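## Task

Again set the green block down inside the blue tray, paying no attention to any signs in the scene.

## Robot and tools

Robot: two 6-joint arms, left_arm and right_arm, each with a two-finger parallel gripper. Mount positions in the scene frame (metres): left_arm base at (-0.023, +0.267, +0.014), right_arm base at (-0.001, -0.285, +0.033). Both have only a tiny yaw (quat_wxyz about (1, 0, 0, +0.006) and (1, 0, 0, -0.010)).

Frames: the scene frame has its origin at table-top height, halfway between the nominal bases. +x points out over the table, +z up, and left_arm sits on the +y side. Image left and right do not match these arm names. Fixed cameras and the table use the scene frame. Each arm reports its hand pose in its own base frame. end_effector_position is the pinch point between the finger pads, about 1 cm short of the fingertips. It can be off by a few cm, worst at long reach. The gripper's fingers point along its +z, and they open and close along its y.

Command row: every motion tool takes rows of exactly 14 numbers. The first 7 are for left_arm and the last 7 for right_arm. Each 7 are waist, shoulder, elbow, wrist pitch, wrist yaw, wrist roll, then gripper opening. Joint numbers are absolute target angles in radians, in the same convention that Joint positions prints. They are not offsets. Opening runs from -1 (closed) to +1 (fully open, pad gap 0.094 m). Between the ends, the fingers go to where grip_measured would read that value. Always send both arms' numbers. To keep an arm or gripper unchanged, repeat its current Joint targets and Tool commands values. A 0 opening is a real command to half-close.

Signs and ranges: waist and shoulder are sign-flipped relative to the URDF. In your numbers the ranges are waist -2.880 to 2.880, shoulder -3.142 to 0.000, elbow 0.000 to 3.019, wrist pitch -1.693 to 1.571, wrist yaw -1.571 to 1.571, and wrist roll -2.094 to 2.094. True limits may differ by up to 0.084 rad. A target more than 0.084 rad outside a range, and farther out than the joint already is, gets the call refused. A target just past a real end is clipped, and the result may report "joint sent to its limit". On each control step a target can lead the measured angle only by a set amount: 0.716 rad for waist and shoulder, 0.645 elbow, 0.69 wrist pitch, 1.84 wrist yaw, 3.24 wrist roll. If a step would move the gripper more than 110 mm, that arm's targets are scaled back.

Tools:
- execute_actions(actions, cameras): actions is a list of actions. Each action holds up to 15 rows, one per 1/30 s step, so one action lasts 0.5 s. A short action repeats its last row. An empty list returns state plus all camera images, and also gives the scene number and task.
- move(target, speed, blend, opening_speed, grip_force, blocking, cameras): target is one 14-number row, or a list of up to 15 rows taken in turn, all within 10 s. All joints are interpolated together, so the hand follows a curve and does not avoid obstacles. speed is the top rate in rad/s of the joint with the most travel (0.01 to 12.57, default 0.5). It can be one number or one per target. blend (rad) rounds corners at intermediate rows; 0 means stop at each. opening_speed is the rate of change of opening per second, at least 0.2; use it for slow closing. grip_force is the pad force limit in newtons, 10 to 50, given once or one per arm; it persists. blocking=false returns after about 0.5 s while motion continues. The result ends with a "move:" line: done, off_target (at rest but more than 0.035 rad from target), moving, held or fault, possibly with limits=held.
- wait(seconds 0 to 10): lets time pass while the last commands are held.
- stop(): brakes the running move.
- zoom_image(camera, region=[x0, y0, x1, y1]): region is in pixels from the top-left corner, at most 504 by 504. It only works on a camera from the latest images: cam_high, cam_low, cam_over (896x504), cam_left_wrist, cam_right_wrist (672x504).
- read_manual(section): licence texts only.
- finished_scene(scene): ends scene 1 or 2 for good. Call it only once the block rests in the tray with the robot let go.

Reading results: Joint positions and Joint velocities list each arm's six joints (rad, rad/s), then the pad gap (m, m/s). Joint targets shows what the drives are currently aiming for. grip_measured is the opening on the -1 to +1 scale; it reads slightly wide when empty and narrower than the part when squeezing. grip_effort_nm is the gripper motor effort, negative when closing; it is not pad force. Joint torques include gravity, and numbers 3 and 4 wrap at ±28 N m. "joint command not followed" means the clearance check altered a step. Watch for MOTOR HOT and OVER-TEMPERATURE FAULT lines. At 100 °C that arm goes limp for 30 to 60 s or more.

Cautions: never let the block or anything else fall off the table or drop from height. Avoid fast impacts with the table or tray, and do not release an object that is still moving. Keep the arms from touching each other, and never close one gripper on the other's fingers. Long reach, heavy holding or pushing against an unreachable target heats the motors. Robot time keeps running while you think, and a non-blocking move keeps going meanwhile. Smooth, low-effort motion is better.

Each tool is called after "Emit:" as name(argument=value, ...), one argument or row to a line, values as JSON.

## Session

Emit:
execute_actions(
  actions=[],
)

Scene clock: 0.00 s.
left_arm: end_effector_position=(+0.2368, -0.1373, +0.1763) grip_measured=+1.000 grip_effort_nm=n/a end_effector_quat_wxyz=(+0.093, -0.513, +0.852, +0.055) | right_arm: end_effector_position=(+0.2369, +0.1457, +0.3661) grip_measured=+1.000 grip_effort_nm=n/a end_effector_quat_wxyz=(+0.184, -0.239, +0.953, -0.009)
Joint positions: left_arm=[0.659 -1.087 0.883 -1.402 -0.214 -1.747 0.094] | right_arm=[-0.653 -0.891 1.24 -1.583 0.16 0.134 0.094]
Joint velocities: within noise
Joint torques (N m): no reading
Heat: left arm: hottest waist 27 °C; right arm: hottest shoulder 27 °C.
Joint targets: left_arm=[0.659 -1.085 0.909 -1.402 -0.214 -1.747] | right_arm=[-0.653 -0.891 1.266 -1.581 0.160 0.134]
Tool commands: left_gripper/opening=+1.0 right_gripper/opening=+1.0

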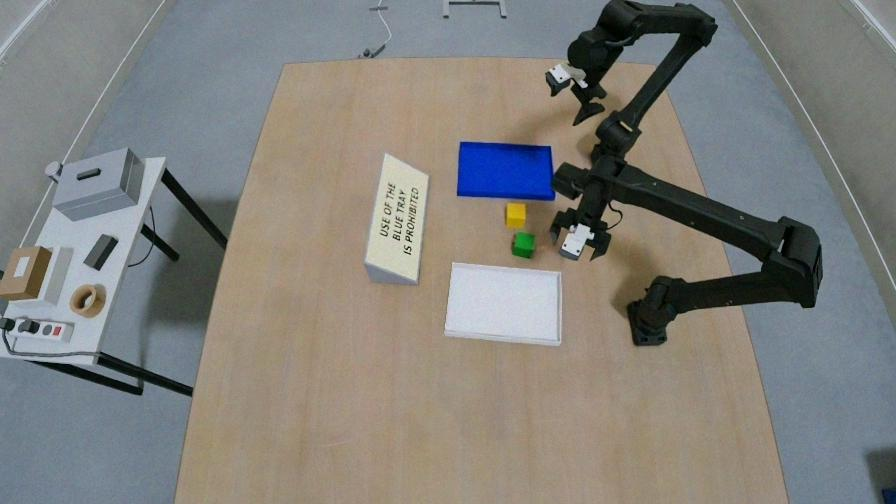

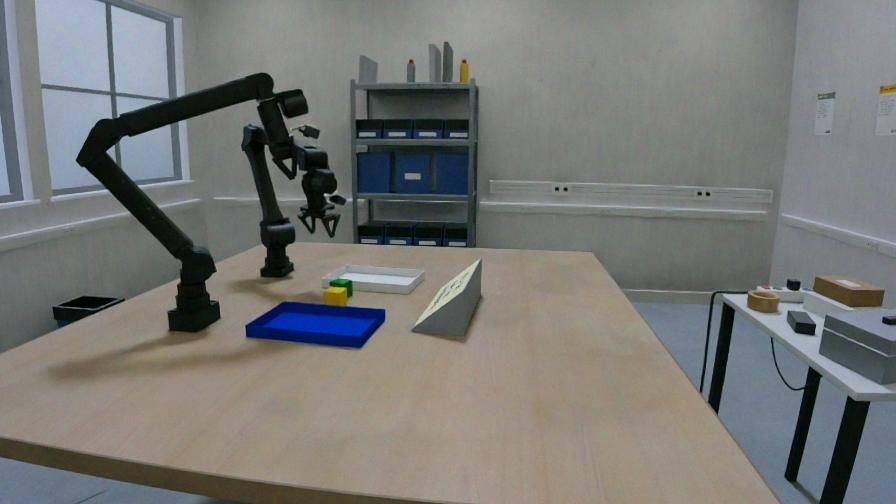

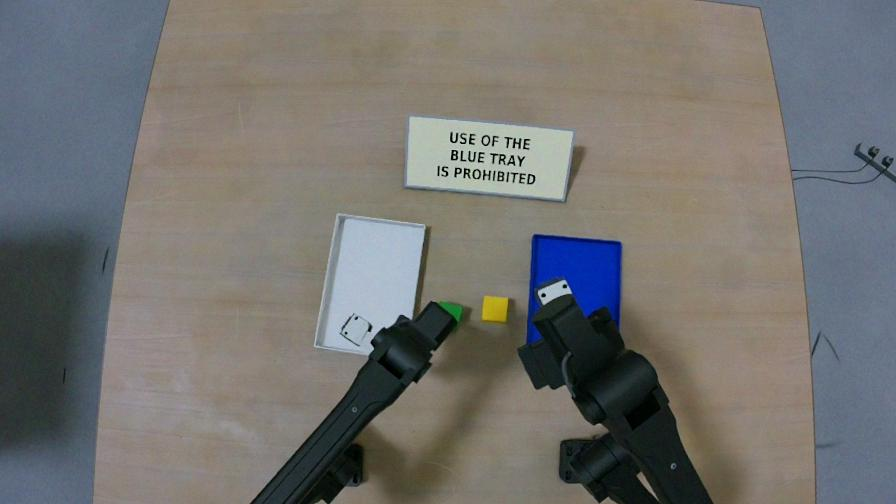

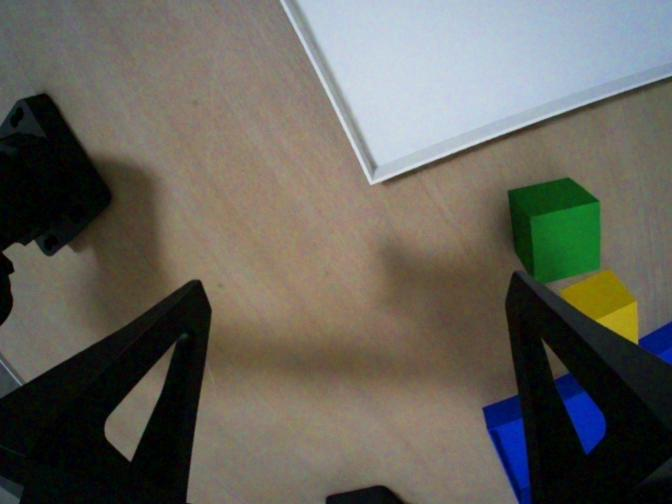

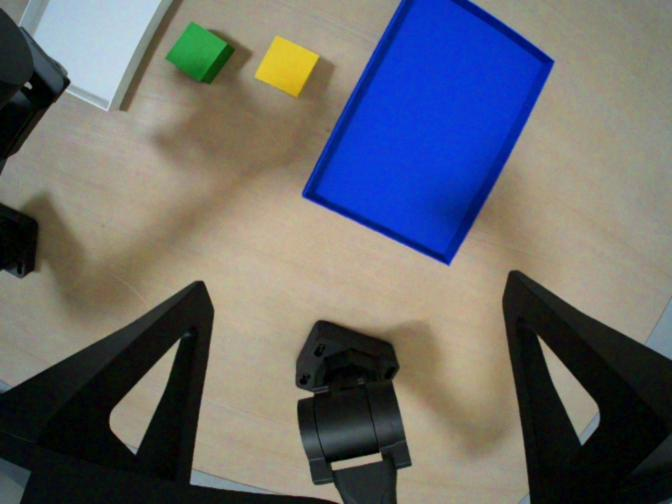

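Emit:
zoom_image(
  camera="cam_over",
  region=[400, 270, 540, 350],
)

Emit:
zoom_image(
  camera="cam_right_wrist",
  region=[80, 0, 416, 140],
)

Emit:
zoom_image(
  camera="cam_high",
  region=[430, 120, 690, 360],
)

Scaled by 3.600 from the camera's 896x504 image, which has a finer 1280x720 frame.

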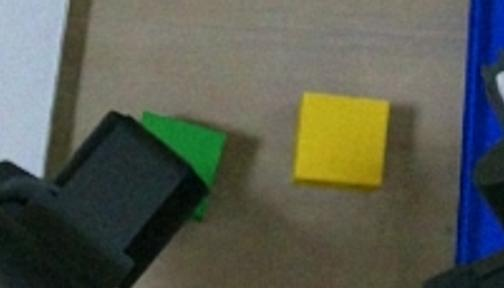

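Scaled by 1.500 from the camera's 672x504 image, which has a finer 960x720 frame.

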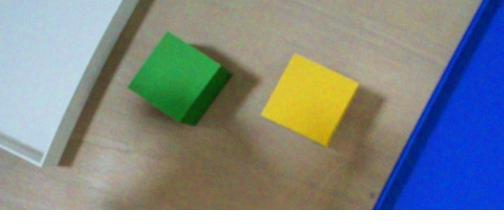

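Scaled by 1.938 from the camera's 896x504 image, which has a finer 1280x720 frame.

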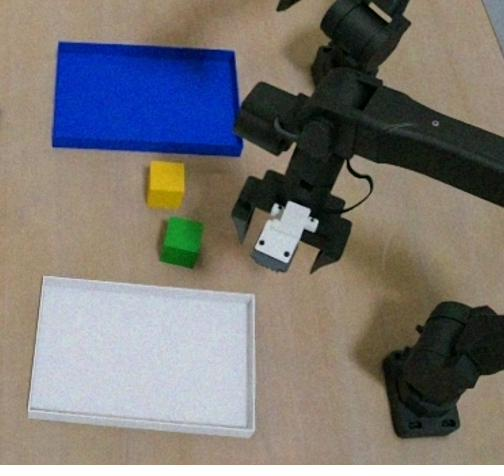

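Emit:
move(
  target=[-0.25, -1.085, 0.909, -1.402, -0.214, -1.747, 1.0, -0.768, -1.568, 1.208, -1.211, 0.0, -0.578, 1.0],
  speed=0.6,
  cameras=["cam_right_wrist", "cam_over", "cam_high"],
)

Scene clock: 38.70 s.
left_arm: end_effector_position=(+0.2547, +0.1004, +0.1763) grip_measured=+1.000 grip_effort_nm=0.02 end_effector_quat_wxyz=(-0.060, +0.833, -0.543, -0.090) | right_arm: end_effector_position=(+0.3227, +0.3056, +0.1307) grip_measured=+1.000 grip_effort_nm=0.04 end_effector_quat_wxyz=(-0.001, -0.614, +0.789, -0.001)
Joint positions: left_arm=[-0.242 -1.087 0.883 -1.402 -0.214 -1.747 0.094] | right_arm=[-0.76 -1.562 1.211 -1.223 0.002 -0.562 0.094]
Joint torques (N m): left_arm=[-1.67 3.72 10.88 0.1 -0.25 0.08] | right_arm=[-0.03 11.93 6.5 0.91 -0.16 -0.14]
Heat: left arm: hottest elbow 28 °C; right arm: hottest elbow 29 °C.
Joint targets: left_arm=[-0.250 -1.085 0.909 -1.402 -0.214 -1.747] | right_arm=[-0.768 -1.568 1.208 -1.211 0.000 -0.578]
move: done
Images, in order (width x height): cam_high 896x504, cam_over 896x504, cam_right_wrist 672x504.

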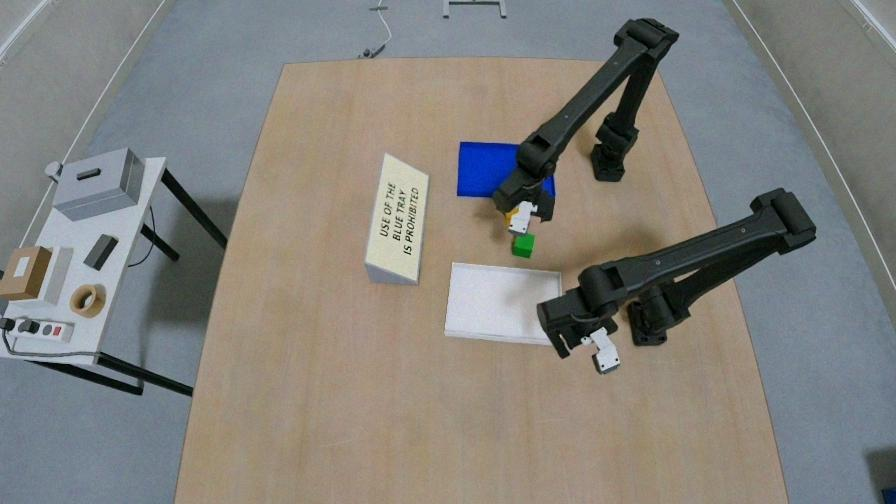

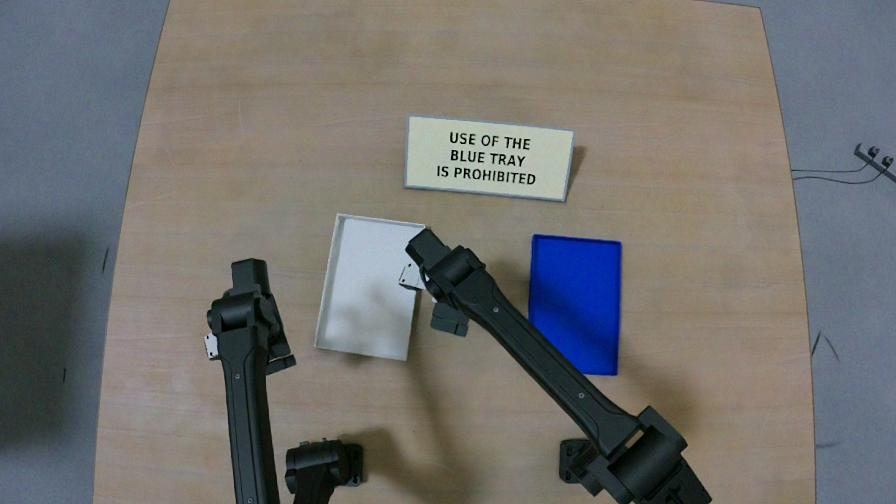

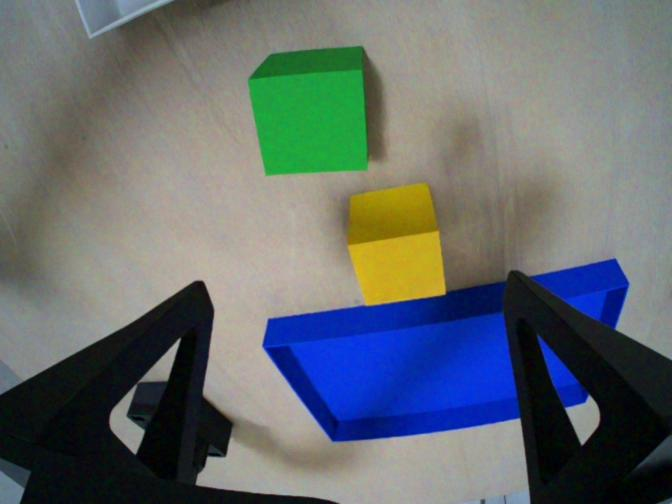

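Emit:
move(
  target=[-0.25, -1.085, 0.909, -1.402, -0.214, -1.747, 1.0, -0.828, -1.672, 1.124, -1.020, 0.0, -0.486, 1.0],
  speed=0.25,
  cameras=["cam_right_wrist", "cam_high"],
)

Scene clock: 60.77 s.
left_arm: end_effector_position=(+0.2547, +0.1004, +0.1763) grip_measured=+1.000 grip_effort_nm=0.02 end_effector_quat_wxyz=(-0.060, +0.833, -0.543, -0.090) | right_arm: end_effector_position=(+0.3115, +0.3327, +0.0629) grip_measured=+1.000 grip_effort_nm=0.04 end_effector_quat_wxyz=(+0.007, -0.614, +0.789, +0.000)
Joint positions: left_arm=[-0.242 -1.087 0.883 -1.402 -0.214 -1.747 0.094] | right_arm=[-0.82 -1.655 1.131 -1.032 0.002 -0.502 0.094]
Joint torques (N m): left_arm=[-0.85 3.31 10.82 0.09 -0.22 0.05] | right_arm=[0.03 11.93 5.83 0.98 -0.14 0.07]
Heat: left arm: hottest elbow 28 °C; right arm: hottest elbow 30 °C.
Joint targets: left_arm=[-0.250 -1.085 0.909 -1.402 -0.214 -1.747] | right_arm=[-0.828 -1.672 1.124 -1.020 0.000 -0.486]
move: done
Images, in order (width x height): cam_high 896x504, cam_right_wrist 672x504.

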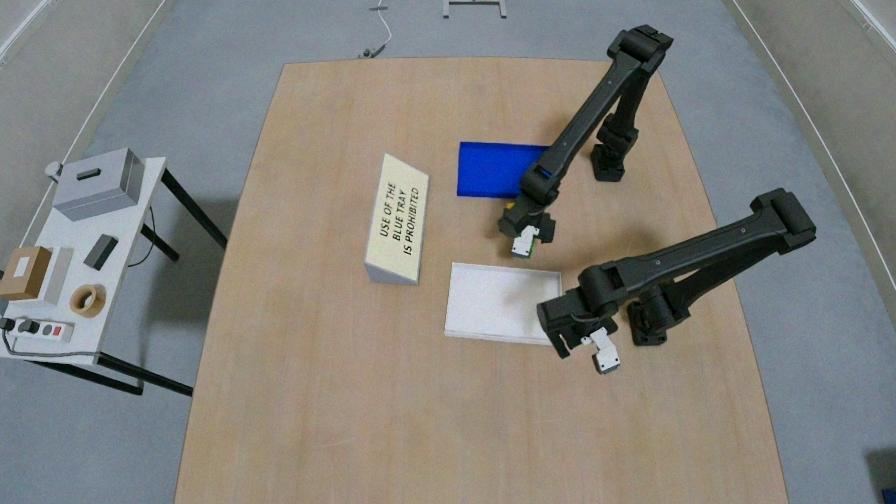

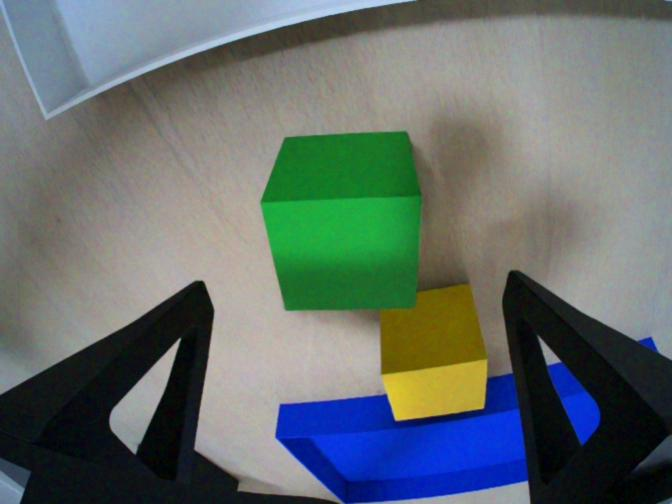

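Emit:
move(
  target=[
    [-0.25, -1.085, 0.909, -1.402, -0.214, -1.747, 1.0, -0.834, -1.733, 1.071, -0.896, 0.0, -0.468, 1.0],
    [-0.25, -1.085, 0.909, -1.402, -0.214, -1.747, 1.0, -0.834, -1.733, 1.071, -0.896, 0.0, -0.468, -0.05],
  ],
  speed=0.12,
  opening_speed=0.6,
  grip_force=30,
  cameras=["cam_right_wrist", "cam_high"],
)

Scene clock: 84.53 s.
left_arm: end_effector_position=(+0.2547, +0.1004, +0.1763) grip_measured=+1.000 grip_effort_nm=0.02 end_effector_quat_wxyz=(-0.060, +0.833, -0.543, -0.090) | right_arm: end_effector_position=(+0.3106, +0.3354, +0.0207) grip_measured=+0.066 grip_effort_nm=-0.58 end_effector_quat_wxyz=(+0.013, -0.608, +0.794, +0.002)
Joint positions: left_arm=[-0.242 -1.087 0.883 -1.402 -0.214 -1.747 0.094] | right_arm=[-0.825 -1.715 1.078 -0.908 0.001 -0.483 0.05]
Joint torques (N m): left_arm=[-1.26 2.9 10.69 0.08 -0.26 0.02] | right_arm=[-0.03 12.1 5.38 1.01 -0.13 0.09]
Heat: left arm: hottest elbow 29 °C; right arm: hottest elbow 30 °C.
Joint targets: left_arm=[-0.250 -1.085 0.909 -1.402 -0.214 -1.747] | right_arm=[-0.834 -1.733 1.071 -0.896 0.000 -0.468]
grip_force (N): 30, 30
move: done
Images, in order (width x height): cam_high 896x504, cam_right_wrist 672x504.

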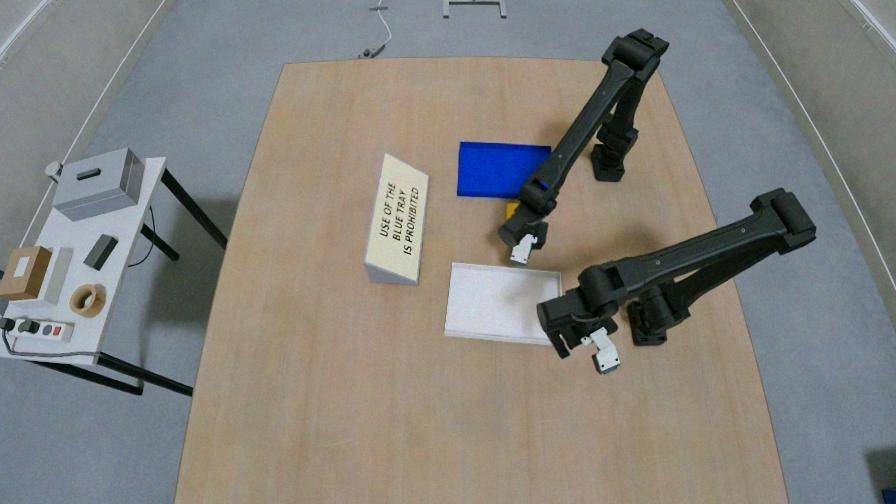

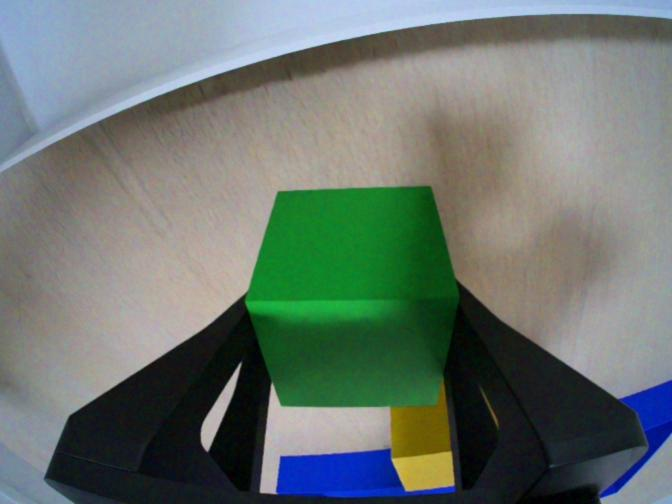

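Emit:
move(
  target=[
    [-0.25, -1.085, 0.909, -1.402, -0.214, -1.747, 1.0, -0.834, -1.582, 1.215, -1.165, 0.0, -0.468, -0.05],
    [-0.25, -1.085, 0.909, -1.402, -0.214, -1.747, 1.0, -0.166, -1.312, 0.923, -1.147, 0.0, -0.468, -0.05],
    [-0.25, -1.085, 0.909, -1.402, -0.214, -1.747, 1.0, -0.166, -1.411, 0.816, -0.948, 0.0, -0.468, -0.05],
  ],
  speed=[0.25, 0.45, 0.2],
  blend=[0.05, 0.05, 0],
  cameras=["cam_right_wrist", "cam_high", "cam_low"],
)

Scene clock: 103.23 s.
left_arm: end_effector_position=(+0.2547, +0.1004, +0.1763) grip_measured=+1.000 grip_effort_nm=0.02 end_effector_quat_wxyz=(-0.060, +0.833, -0.543, -0.090) | right_arm: end_effector_position=(+0.3468, +0.0599, +0.0586) grip_measured=+0.065 grip_effort_nm=-0.62 end_effector_quat_wxyz=(+0.016, -0.322, +0.947, -0.003)
Joint positions: left_arm=[-0.242 -1.087 0.883 -1.402 -0.214 -1.747 0.094] | right_arm=[-0.172 -1.399 0.821 -0.96 0 -0.483 0.05]
Joint torques (N m): left_arm=[-1.2 3.31 10.67 0.14 -0.28 0.04] | right_arm=[1.2 8.47 5.81 1.03 -0.07 0.09]
Heat: left arm: hottest elbow 29 °C; right arm: hottest elbow 30 °C.
Joint targets: left_arm=[-0.250 -1.085 0.909 -1.402 -0.214 -1.747] | right_arm=[-0.166 -1.411 0.816 -0.948 0.000 -0.468]
grip_force (N): 30, 30
move: done
Images, in order (width x height): cam_high 896x504, cam_low 896x504, cam_right_wrist 672x504.

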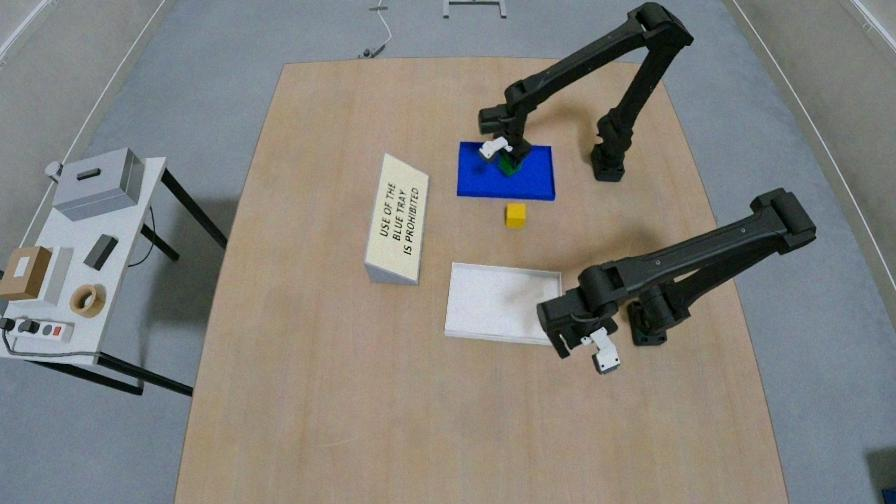

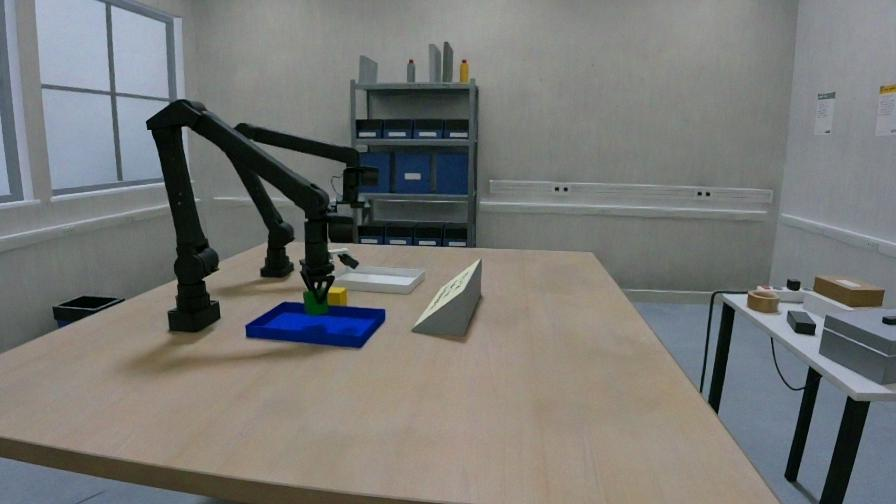

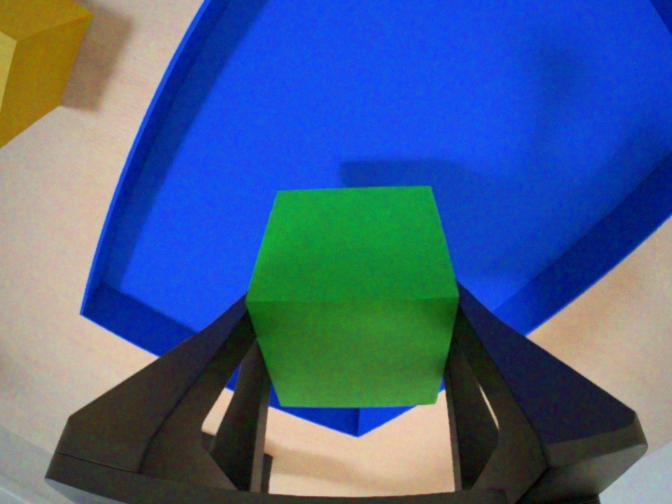

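Emit:
zoom_image(
  camera="cam_low",
  region=[230, 230, 410, 360],
)

Scaled by 2.800 from the camera's 896x504 image, which has a finer 1280x720 frame.

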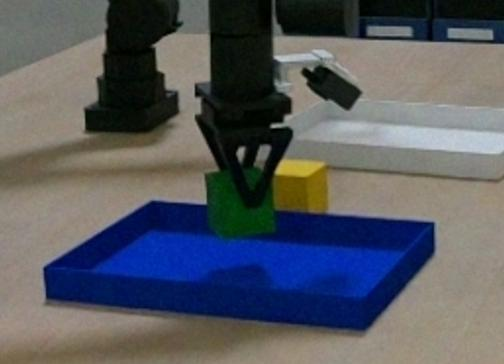

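Emit:
move(
  target=[-0.25, -1.085, 0.909, -1.402, -0.214, -1.747, 1.0, -0.166, -1.463, 0.784, -0.868, 0.0, -0.468, -0.05],
  speed=0.12,
  cameras=["cam_right_wrist", "cam_low"],
)

Emit:
zoom_image(
  camera="cam_low",
  region=[230, 230, 410, 360],
)

Scene clock: 114.27 s.
left_arm: end_effector_position=(+0.2547, +0.1004, +0.1763) grip_measured=+1.000 grip_effort_nm=0.02 end_effector_quat_wxyz=(-0.060, +0.833, -0.543, -0.090) | right_arm: end_effector_position=(+0.3478, +0.0601, +0.0326) grip_measured=+0.065 grip_effort_nm=-0.62 end_effector_quat_wxyz=(+0.015, -0.322, +0.947, -0.002)
Joint positions: left_arm=[-0.242 -1.087 0.883 -1.402 -0.214 -1.747 0.094] | right_arm=[-0.172 -1.449 0.79 -0.88 0 -0.483 0.05]
Joint torques (N m): left_arm=[-1.26 3.08 10.74 0.29 -0.27 0.08] | right_arm=[1.14 8.64 5.49 1.01 -0.08 0.08]
Heat: left arm: hottest elbow 30 °C; right arm: hottest elbow 30 °C.
Joint targets: left_arm=[-0.250 -1.085 0.909 -1.402 -0.214 -1.747] | right_arm=[-0.166 -1.463 0.784 -0.868 0.000 -0.468]
grip_force (N): 30, 30
move: done
Images, in order (width x height): cam_low 896x504, cam_right_wrist 672x504.

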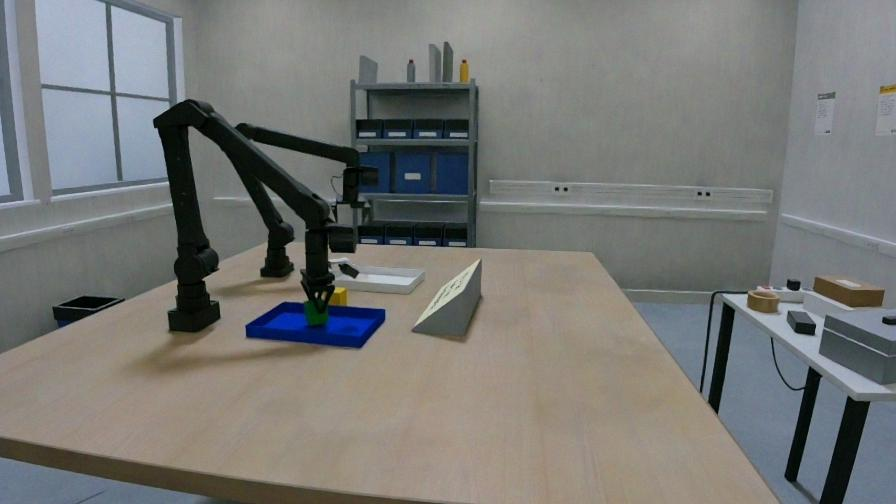

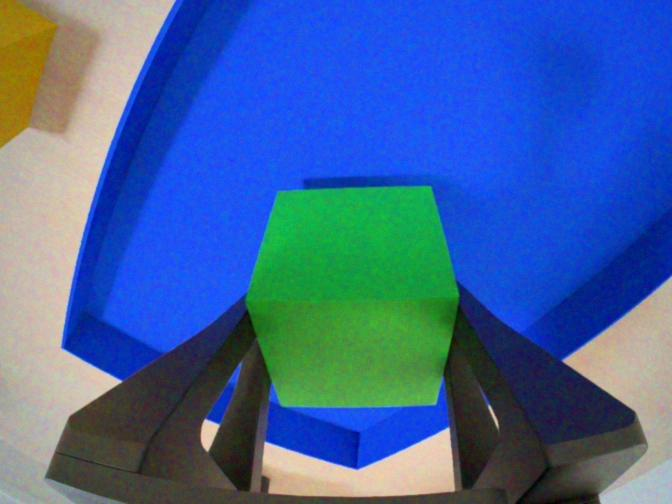

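Scaled by 2.800 from the camera's 896x504 image, which has a finer 1280x720 frame.

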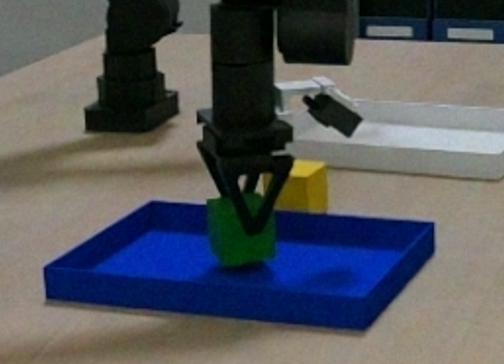

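Emit:
move(
  target=[-0.25, -1.085, 0.909, -1.402, -0.214, -1.747, 1.0, -0.166, -1.477, 0.7754, -0.8465, 0.0, -0.468, -0.05],
  speed=0.06,
  cameras=["cam_right_wrist", "cam_low"],
)

Emit:
zoom_image(
  camera="cam_low",
  region=[270, 270, 370, 350],
)

Scene clock: 118.73 s.
left_arm: end_effector_position=(+0.2547, +0.1004, +0.1763) grip_measured=+1.000 grip_effort_nm=0.02 end_effector_quat_wxyz=(-0.060, +0.833, -0.543, -0.090) | right_arm: end_effector_position=(+0.3474, +0.0600, +0.0256) grip_measured=+0.065 grip_effort_nm=-0.62 end_effector_quat_wxyz=(+0.015, -0.322, +0.947, -0.002)
Joint positions: left_arm=[-0.242 -1.087 0.883 -1.402 -0.214 -1.747 0.094] | right_arm=[-0.172 -1.463 0.781 -0.858 0 -0.483 0.05]
Joint torques (N m): left_arm=[-1.08 3.43 10.86 0.06 -0.25 0.08] | right_arm=[1.2 8.7 5.3 1.02 -0.08 0.09]
Heat: left arm: hottest elbow 30 °C; right arm: hottest elbow 30 °C.
Joint targets: left_arm=[-0.250 -1.085 0.909 -1.402 -0.214 -1.747] | right_arm=[-0.166 -1.477 0.775 -0.847 0.000 -0.468]
grip_force (N): 30, 30
move: done
Images, in order (width x height): cam_low 896x504, cam_right_wrist 672x504.

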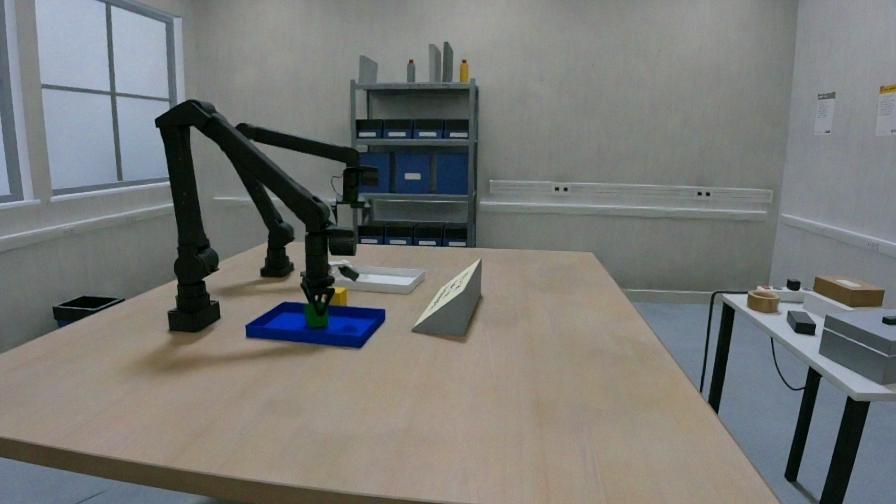

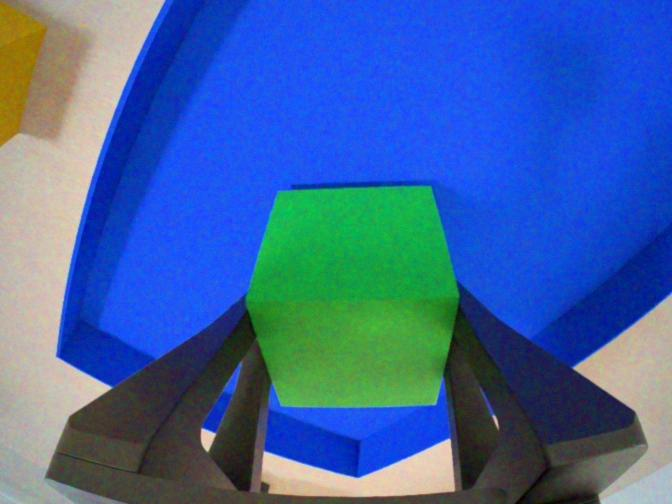

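Scaled by 5.040 from the camera's 896x504 image, which has a finer 1280x720 frame.

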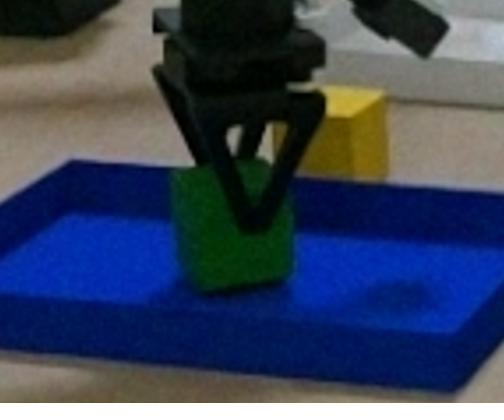

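Emit:
move(
  target=[-0.25, -1.085, 0.909, -1.402, -0.214, -1.747, 1.0, -0.166, -1.485, 0.7705, -0.834, 0.0, -0.468, -0.05],
  speed=0.05,
  cameras=["cam_right_wrist"],
)

Scene clock: 123.93 s.
left_arm: end_effector_position=(+0.2547, +0.1004, +0.1763) grip_measured=+1.000 grip_effort_nm=0.02 end_effector_quat_wxyz=(-0.060, +0.833, -0.543, -0.090) | right_arm: end_effector_position=(+0.3496, +0.0604, +0.0233) grip_measured=+0.065 grip_effort_nm=-0.62 end_effector_quat_wxyz=(+0.017, -0.322, +0.947, -0.003)
Joint positions: left_arm=[-0.242 -1.087 0.883 -1.402 -0.214 -1.747 0.094] | right_arm=[-0.172 -1.47 0.781 -0.846 0 -0.483 0.05]
Joint torques (N m): left_arm=[-1.2 3.19 10.89 0.05 -0.22 0.07] | right_arm=[1.2 8.64 4.96 0.9 -0.08 0.09]
Heat: left arm: hottest elbow 30 °C; right arm: hottest elbow 30 °C.
Joint targets: left_arm=[-0.250 -1.085 0.909 -1.402 -0.214 -1.747] | right_arm=[-0.166 -1.485 0.770 -0.834 0.000 -0.468]
grip_force (N): 30, 30
move: done
Images, in order (width x height): cam_right_wrist 672x504.

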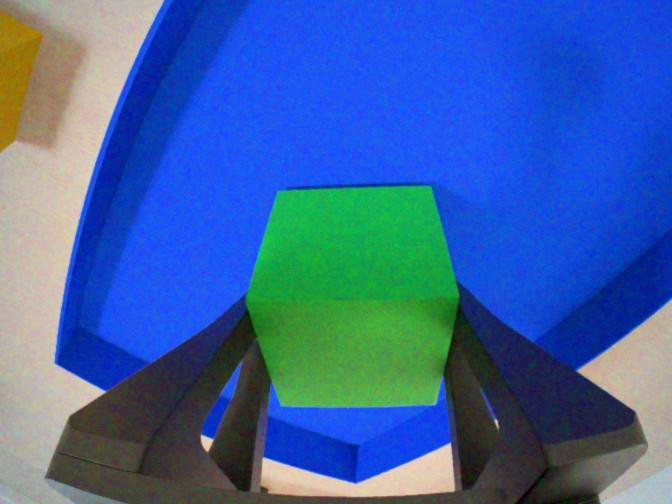

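Emit:
move(
  target=[-0.25, -1.085, 0.909, -1.402, -0.214, -1.747, 1.0, -0.166, -1.490, 0.765, -0.828, 0.0, -0.468, -0.05],
  speed=0.05,
  cameras=["cam_right_wrist", "cam_low"],
)

Emit:
zoom_image(
  camera="cam_low",
  region=[270, 270, 370, 350],
)

Scene clock: 128.47 s.
left_arm: end_effector_position=(+0.2547, +0.1004, +0.1763) grip_measured=+1.000 grip_effort_nm=0.02 end_effector_quat_wxyz=(-0.060, +0.833, -0.543, -0.090) | right_arm: end_effector_position=(+0.3460, +0.0598, +0.0189) grip_measured=+0.065 grip_effort_nm=-0.62 end_effector_quat_wxyz=(+0.013, -0.322, +0.947, -0.002)
Joint positions: left_arm=[-0.242 -1.087 0.883 -1.402 -0.214 -1.747 0.094] | right_arm=[-0.172 -1.475 0.771 -0.84 0 -0.483 0.05]
Joint torques (N m): left_arm=[-1.49 3.55 10.88 0.01 -0.24 0.02] | right_arm=[1.14 8.12 5.04 1.16 -0.08 0.08]
Heat: left arm: hottest elbow 30 °C; right arm: hottest elbow 30 °C.
Joint targets: left_arm=[-0.250 -1.085 0.909 -1.402 -0.214 -1.747] | right_arm=[-0.166 -1.490 0.765 -0.828 0.000 -0.468]
grip_force (N): 30, 30
move: done
Images, in order (width x height): cam_low 896x504, cam_right_wrist 672x504.

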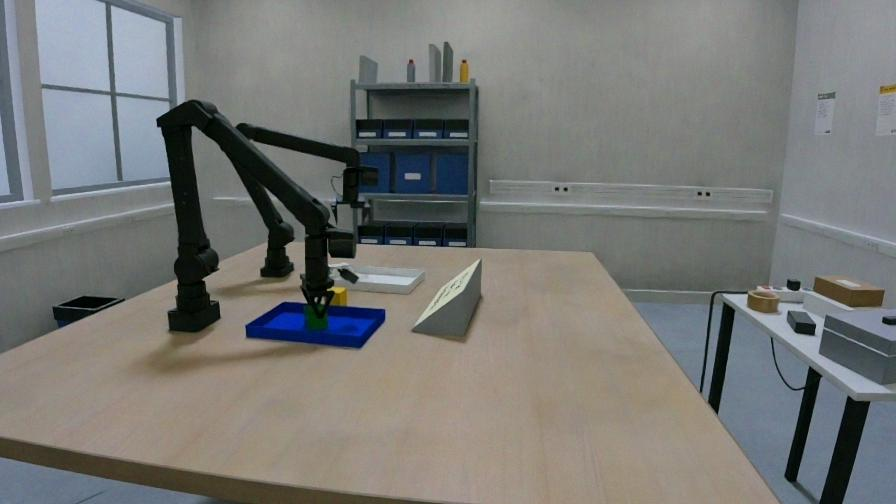

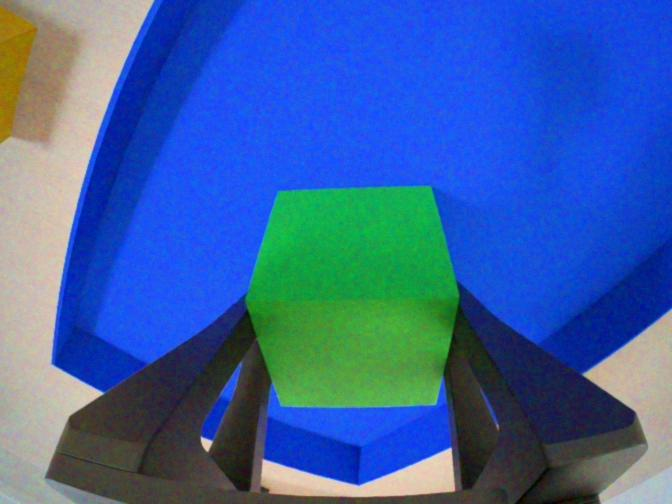

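Scaled by 5.040 from the camera's 896x504 image, which has a finer 1280x720 frame.

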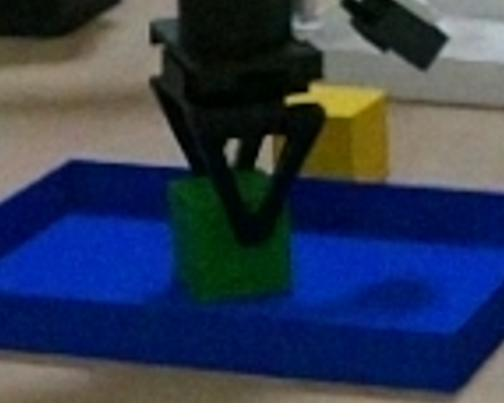

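Emit:
move(
  target=[
    [-0.25, -1.085, 0.909, -1.402, -0.214, -1.747, 1.0, -0.166, -1.487, 0.767, -0.831, 0.0, -0.468, 0.7],
    [-0.25, -1.085, 0.909, -1.402, -0.214, -1.747, 1.0, -0.166, -1.312, 0.930, -1.147, 0.0, -0.468, 0.7],
  ],
  speed=[0.05, 0.3],
  opening_speed=0.5,
  cameras=["cam_right_wrist", "cam_high", "cam_low"],
)

Scene clock: 141.73 s.
left_arm: end_effector_position=(+0.2547, +0.1004, +0.1763) grip_measured=+1.000 grip_effort_nm=0.02 end_effector_quat_wxyz=(-0.060, +0.833, -0.543, -0.090) | right_arm: end_effector_position=(+0.3329, +0.0575, +0.1019) grip_measured=+0.698 grip_effort_nm=0.14 end_effector_quat_wxyz=(-0.005, -0.322, +0.947, +0.001)
Joint positions: left_arm=[-0.242 -1.087 0.883 -1.402 -0.214 -1.747 0.094] | right_arm=[-0.172 -1.326 0.88 -1.136 0 -0.483 0.08]
Joint torques (N m): left_arm=[-1.38 3.72 10.91 0.02 -0.22 0.05] | right_arm=[1.14 9.64 9.96 -0.02 -0.08 0.08]
Heat: left arm: hottest elbow 30 °C; right arm: hottest elbow 30 °C.
Joint targets: left_arm=[-0.250 -1.085 0.909 -1.402 -0.214 -1.747] | right_arm=[-0.166 -1.312 0.930 -1.147 0.000 -0.468]
grip_force (N): 30, 30
move: off_target (right_arm); right_arm: the elbow is farthest, 0.050 rad from its target
Images, in order (width x height): cam_high 896x504, cam_low 896x504, cam_right_wrist 672x504.

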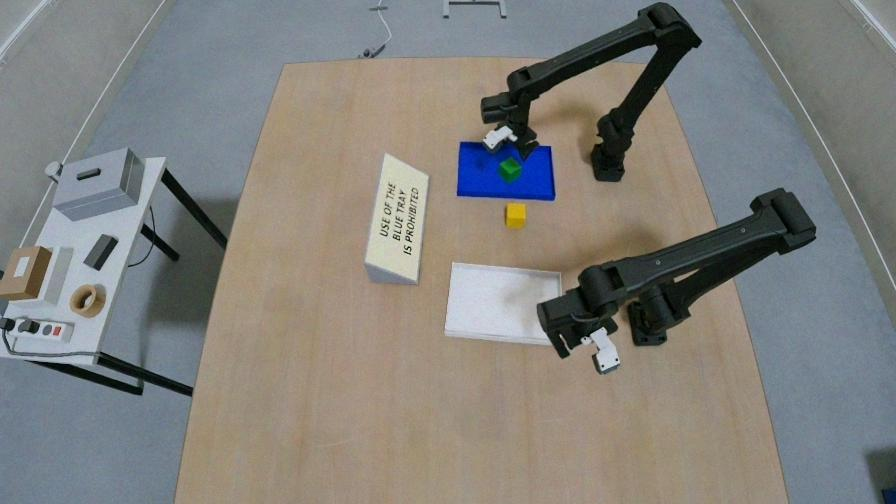

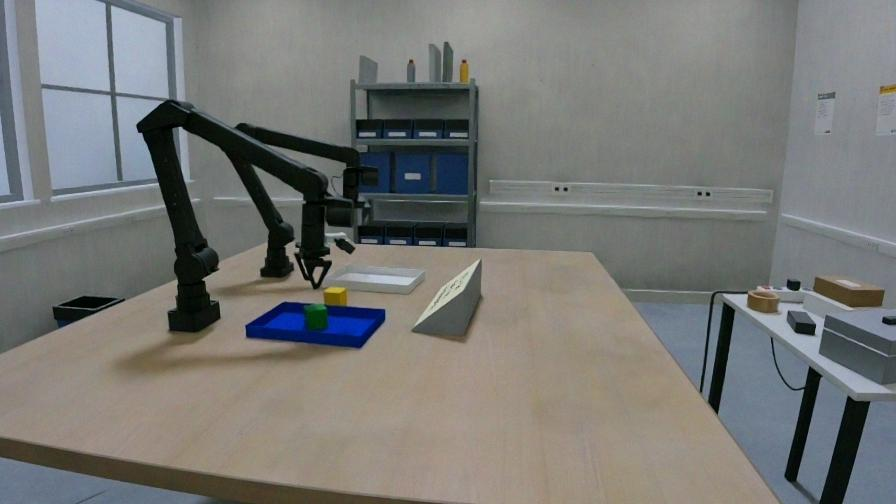

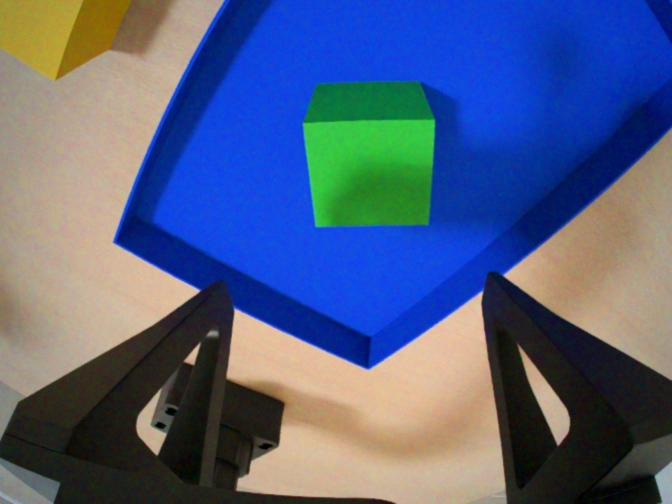

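The green block is resting flat inside the blue tray, and the gripper has let go and moved clear.

Emit:
finished_scene(
  scene=2,
)

The scene is finished: the task was done.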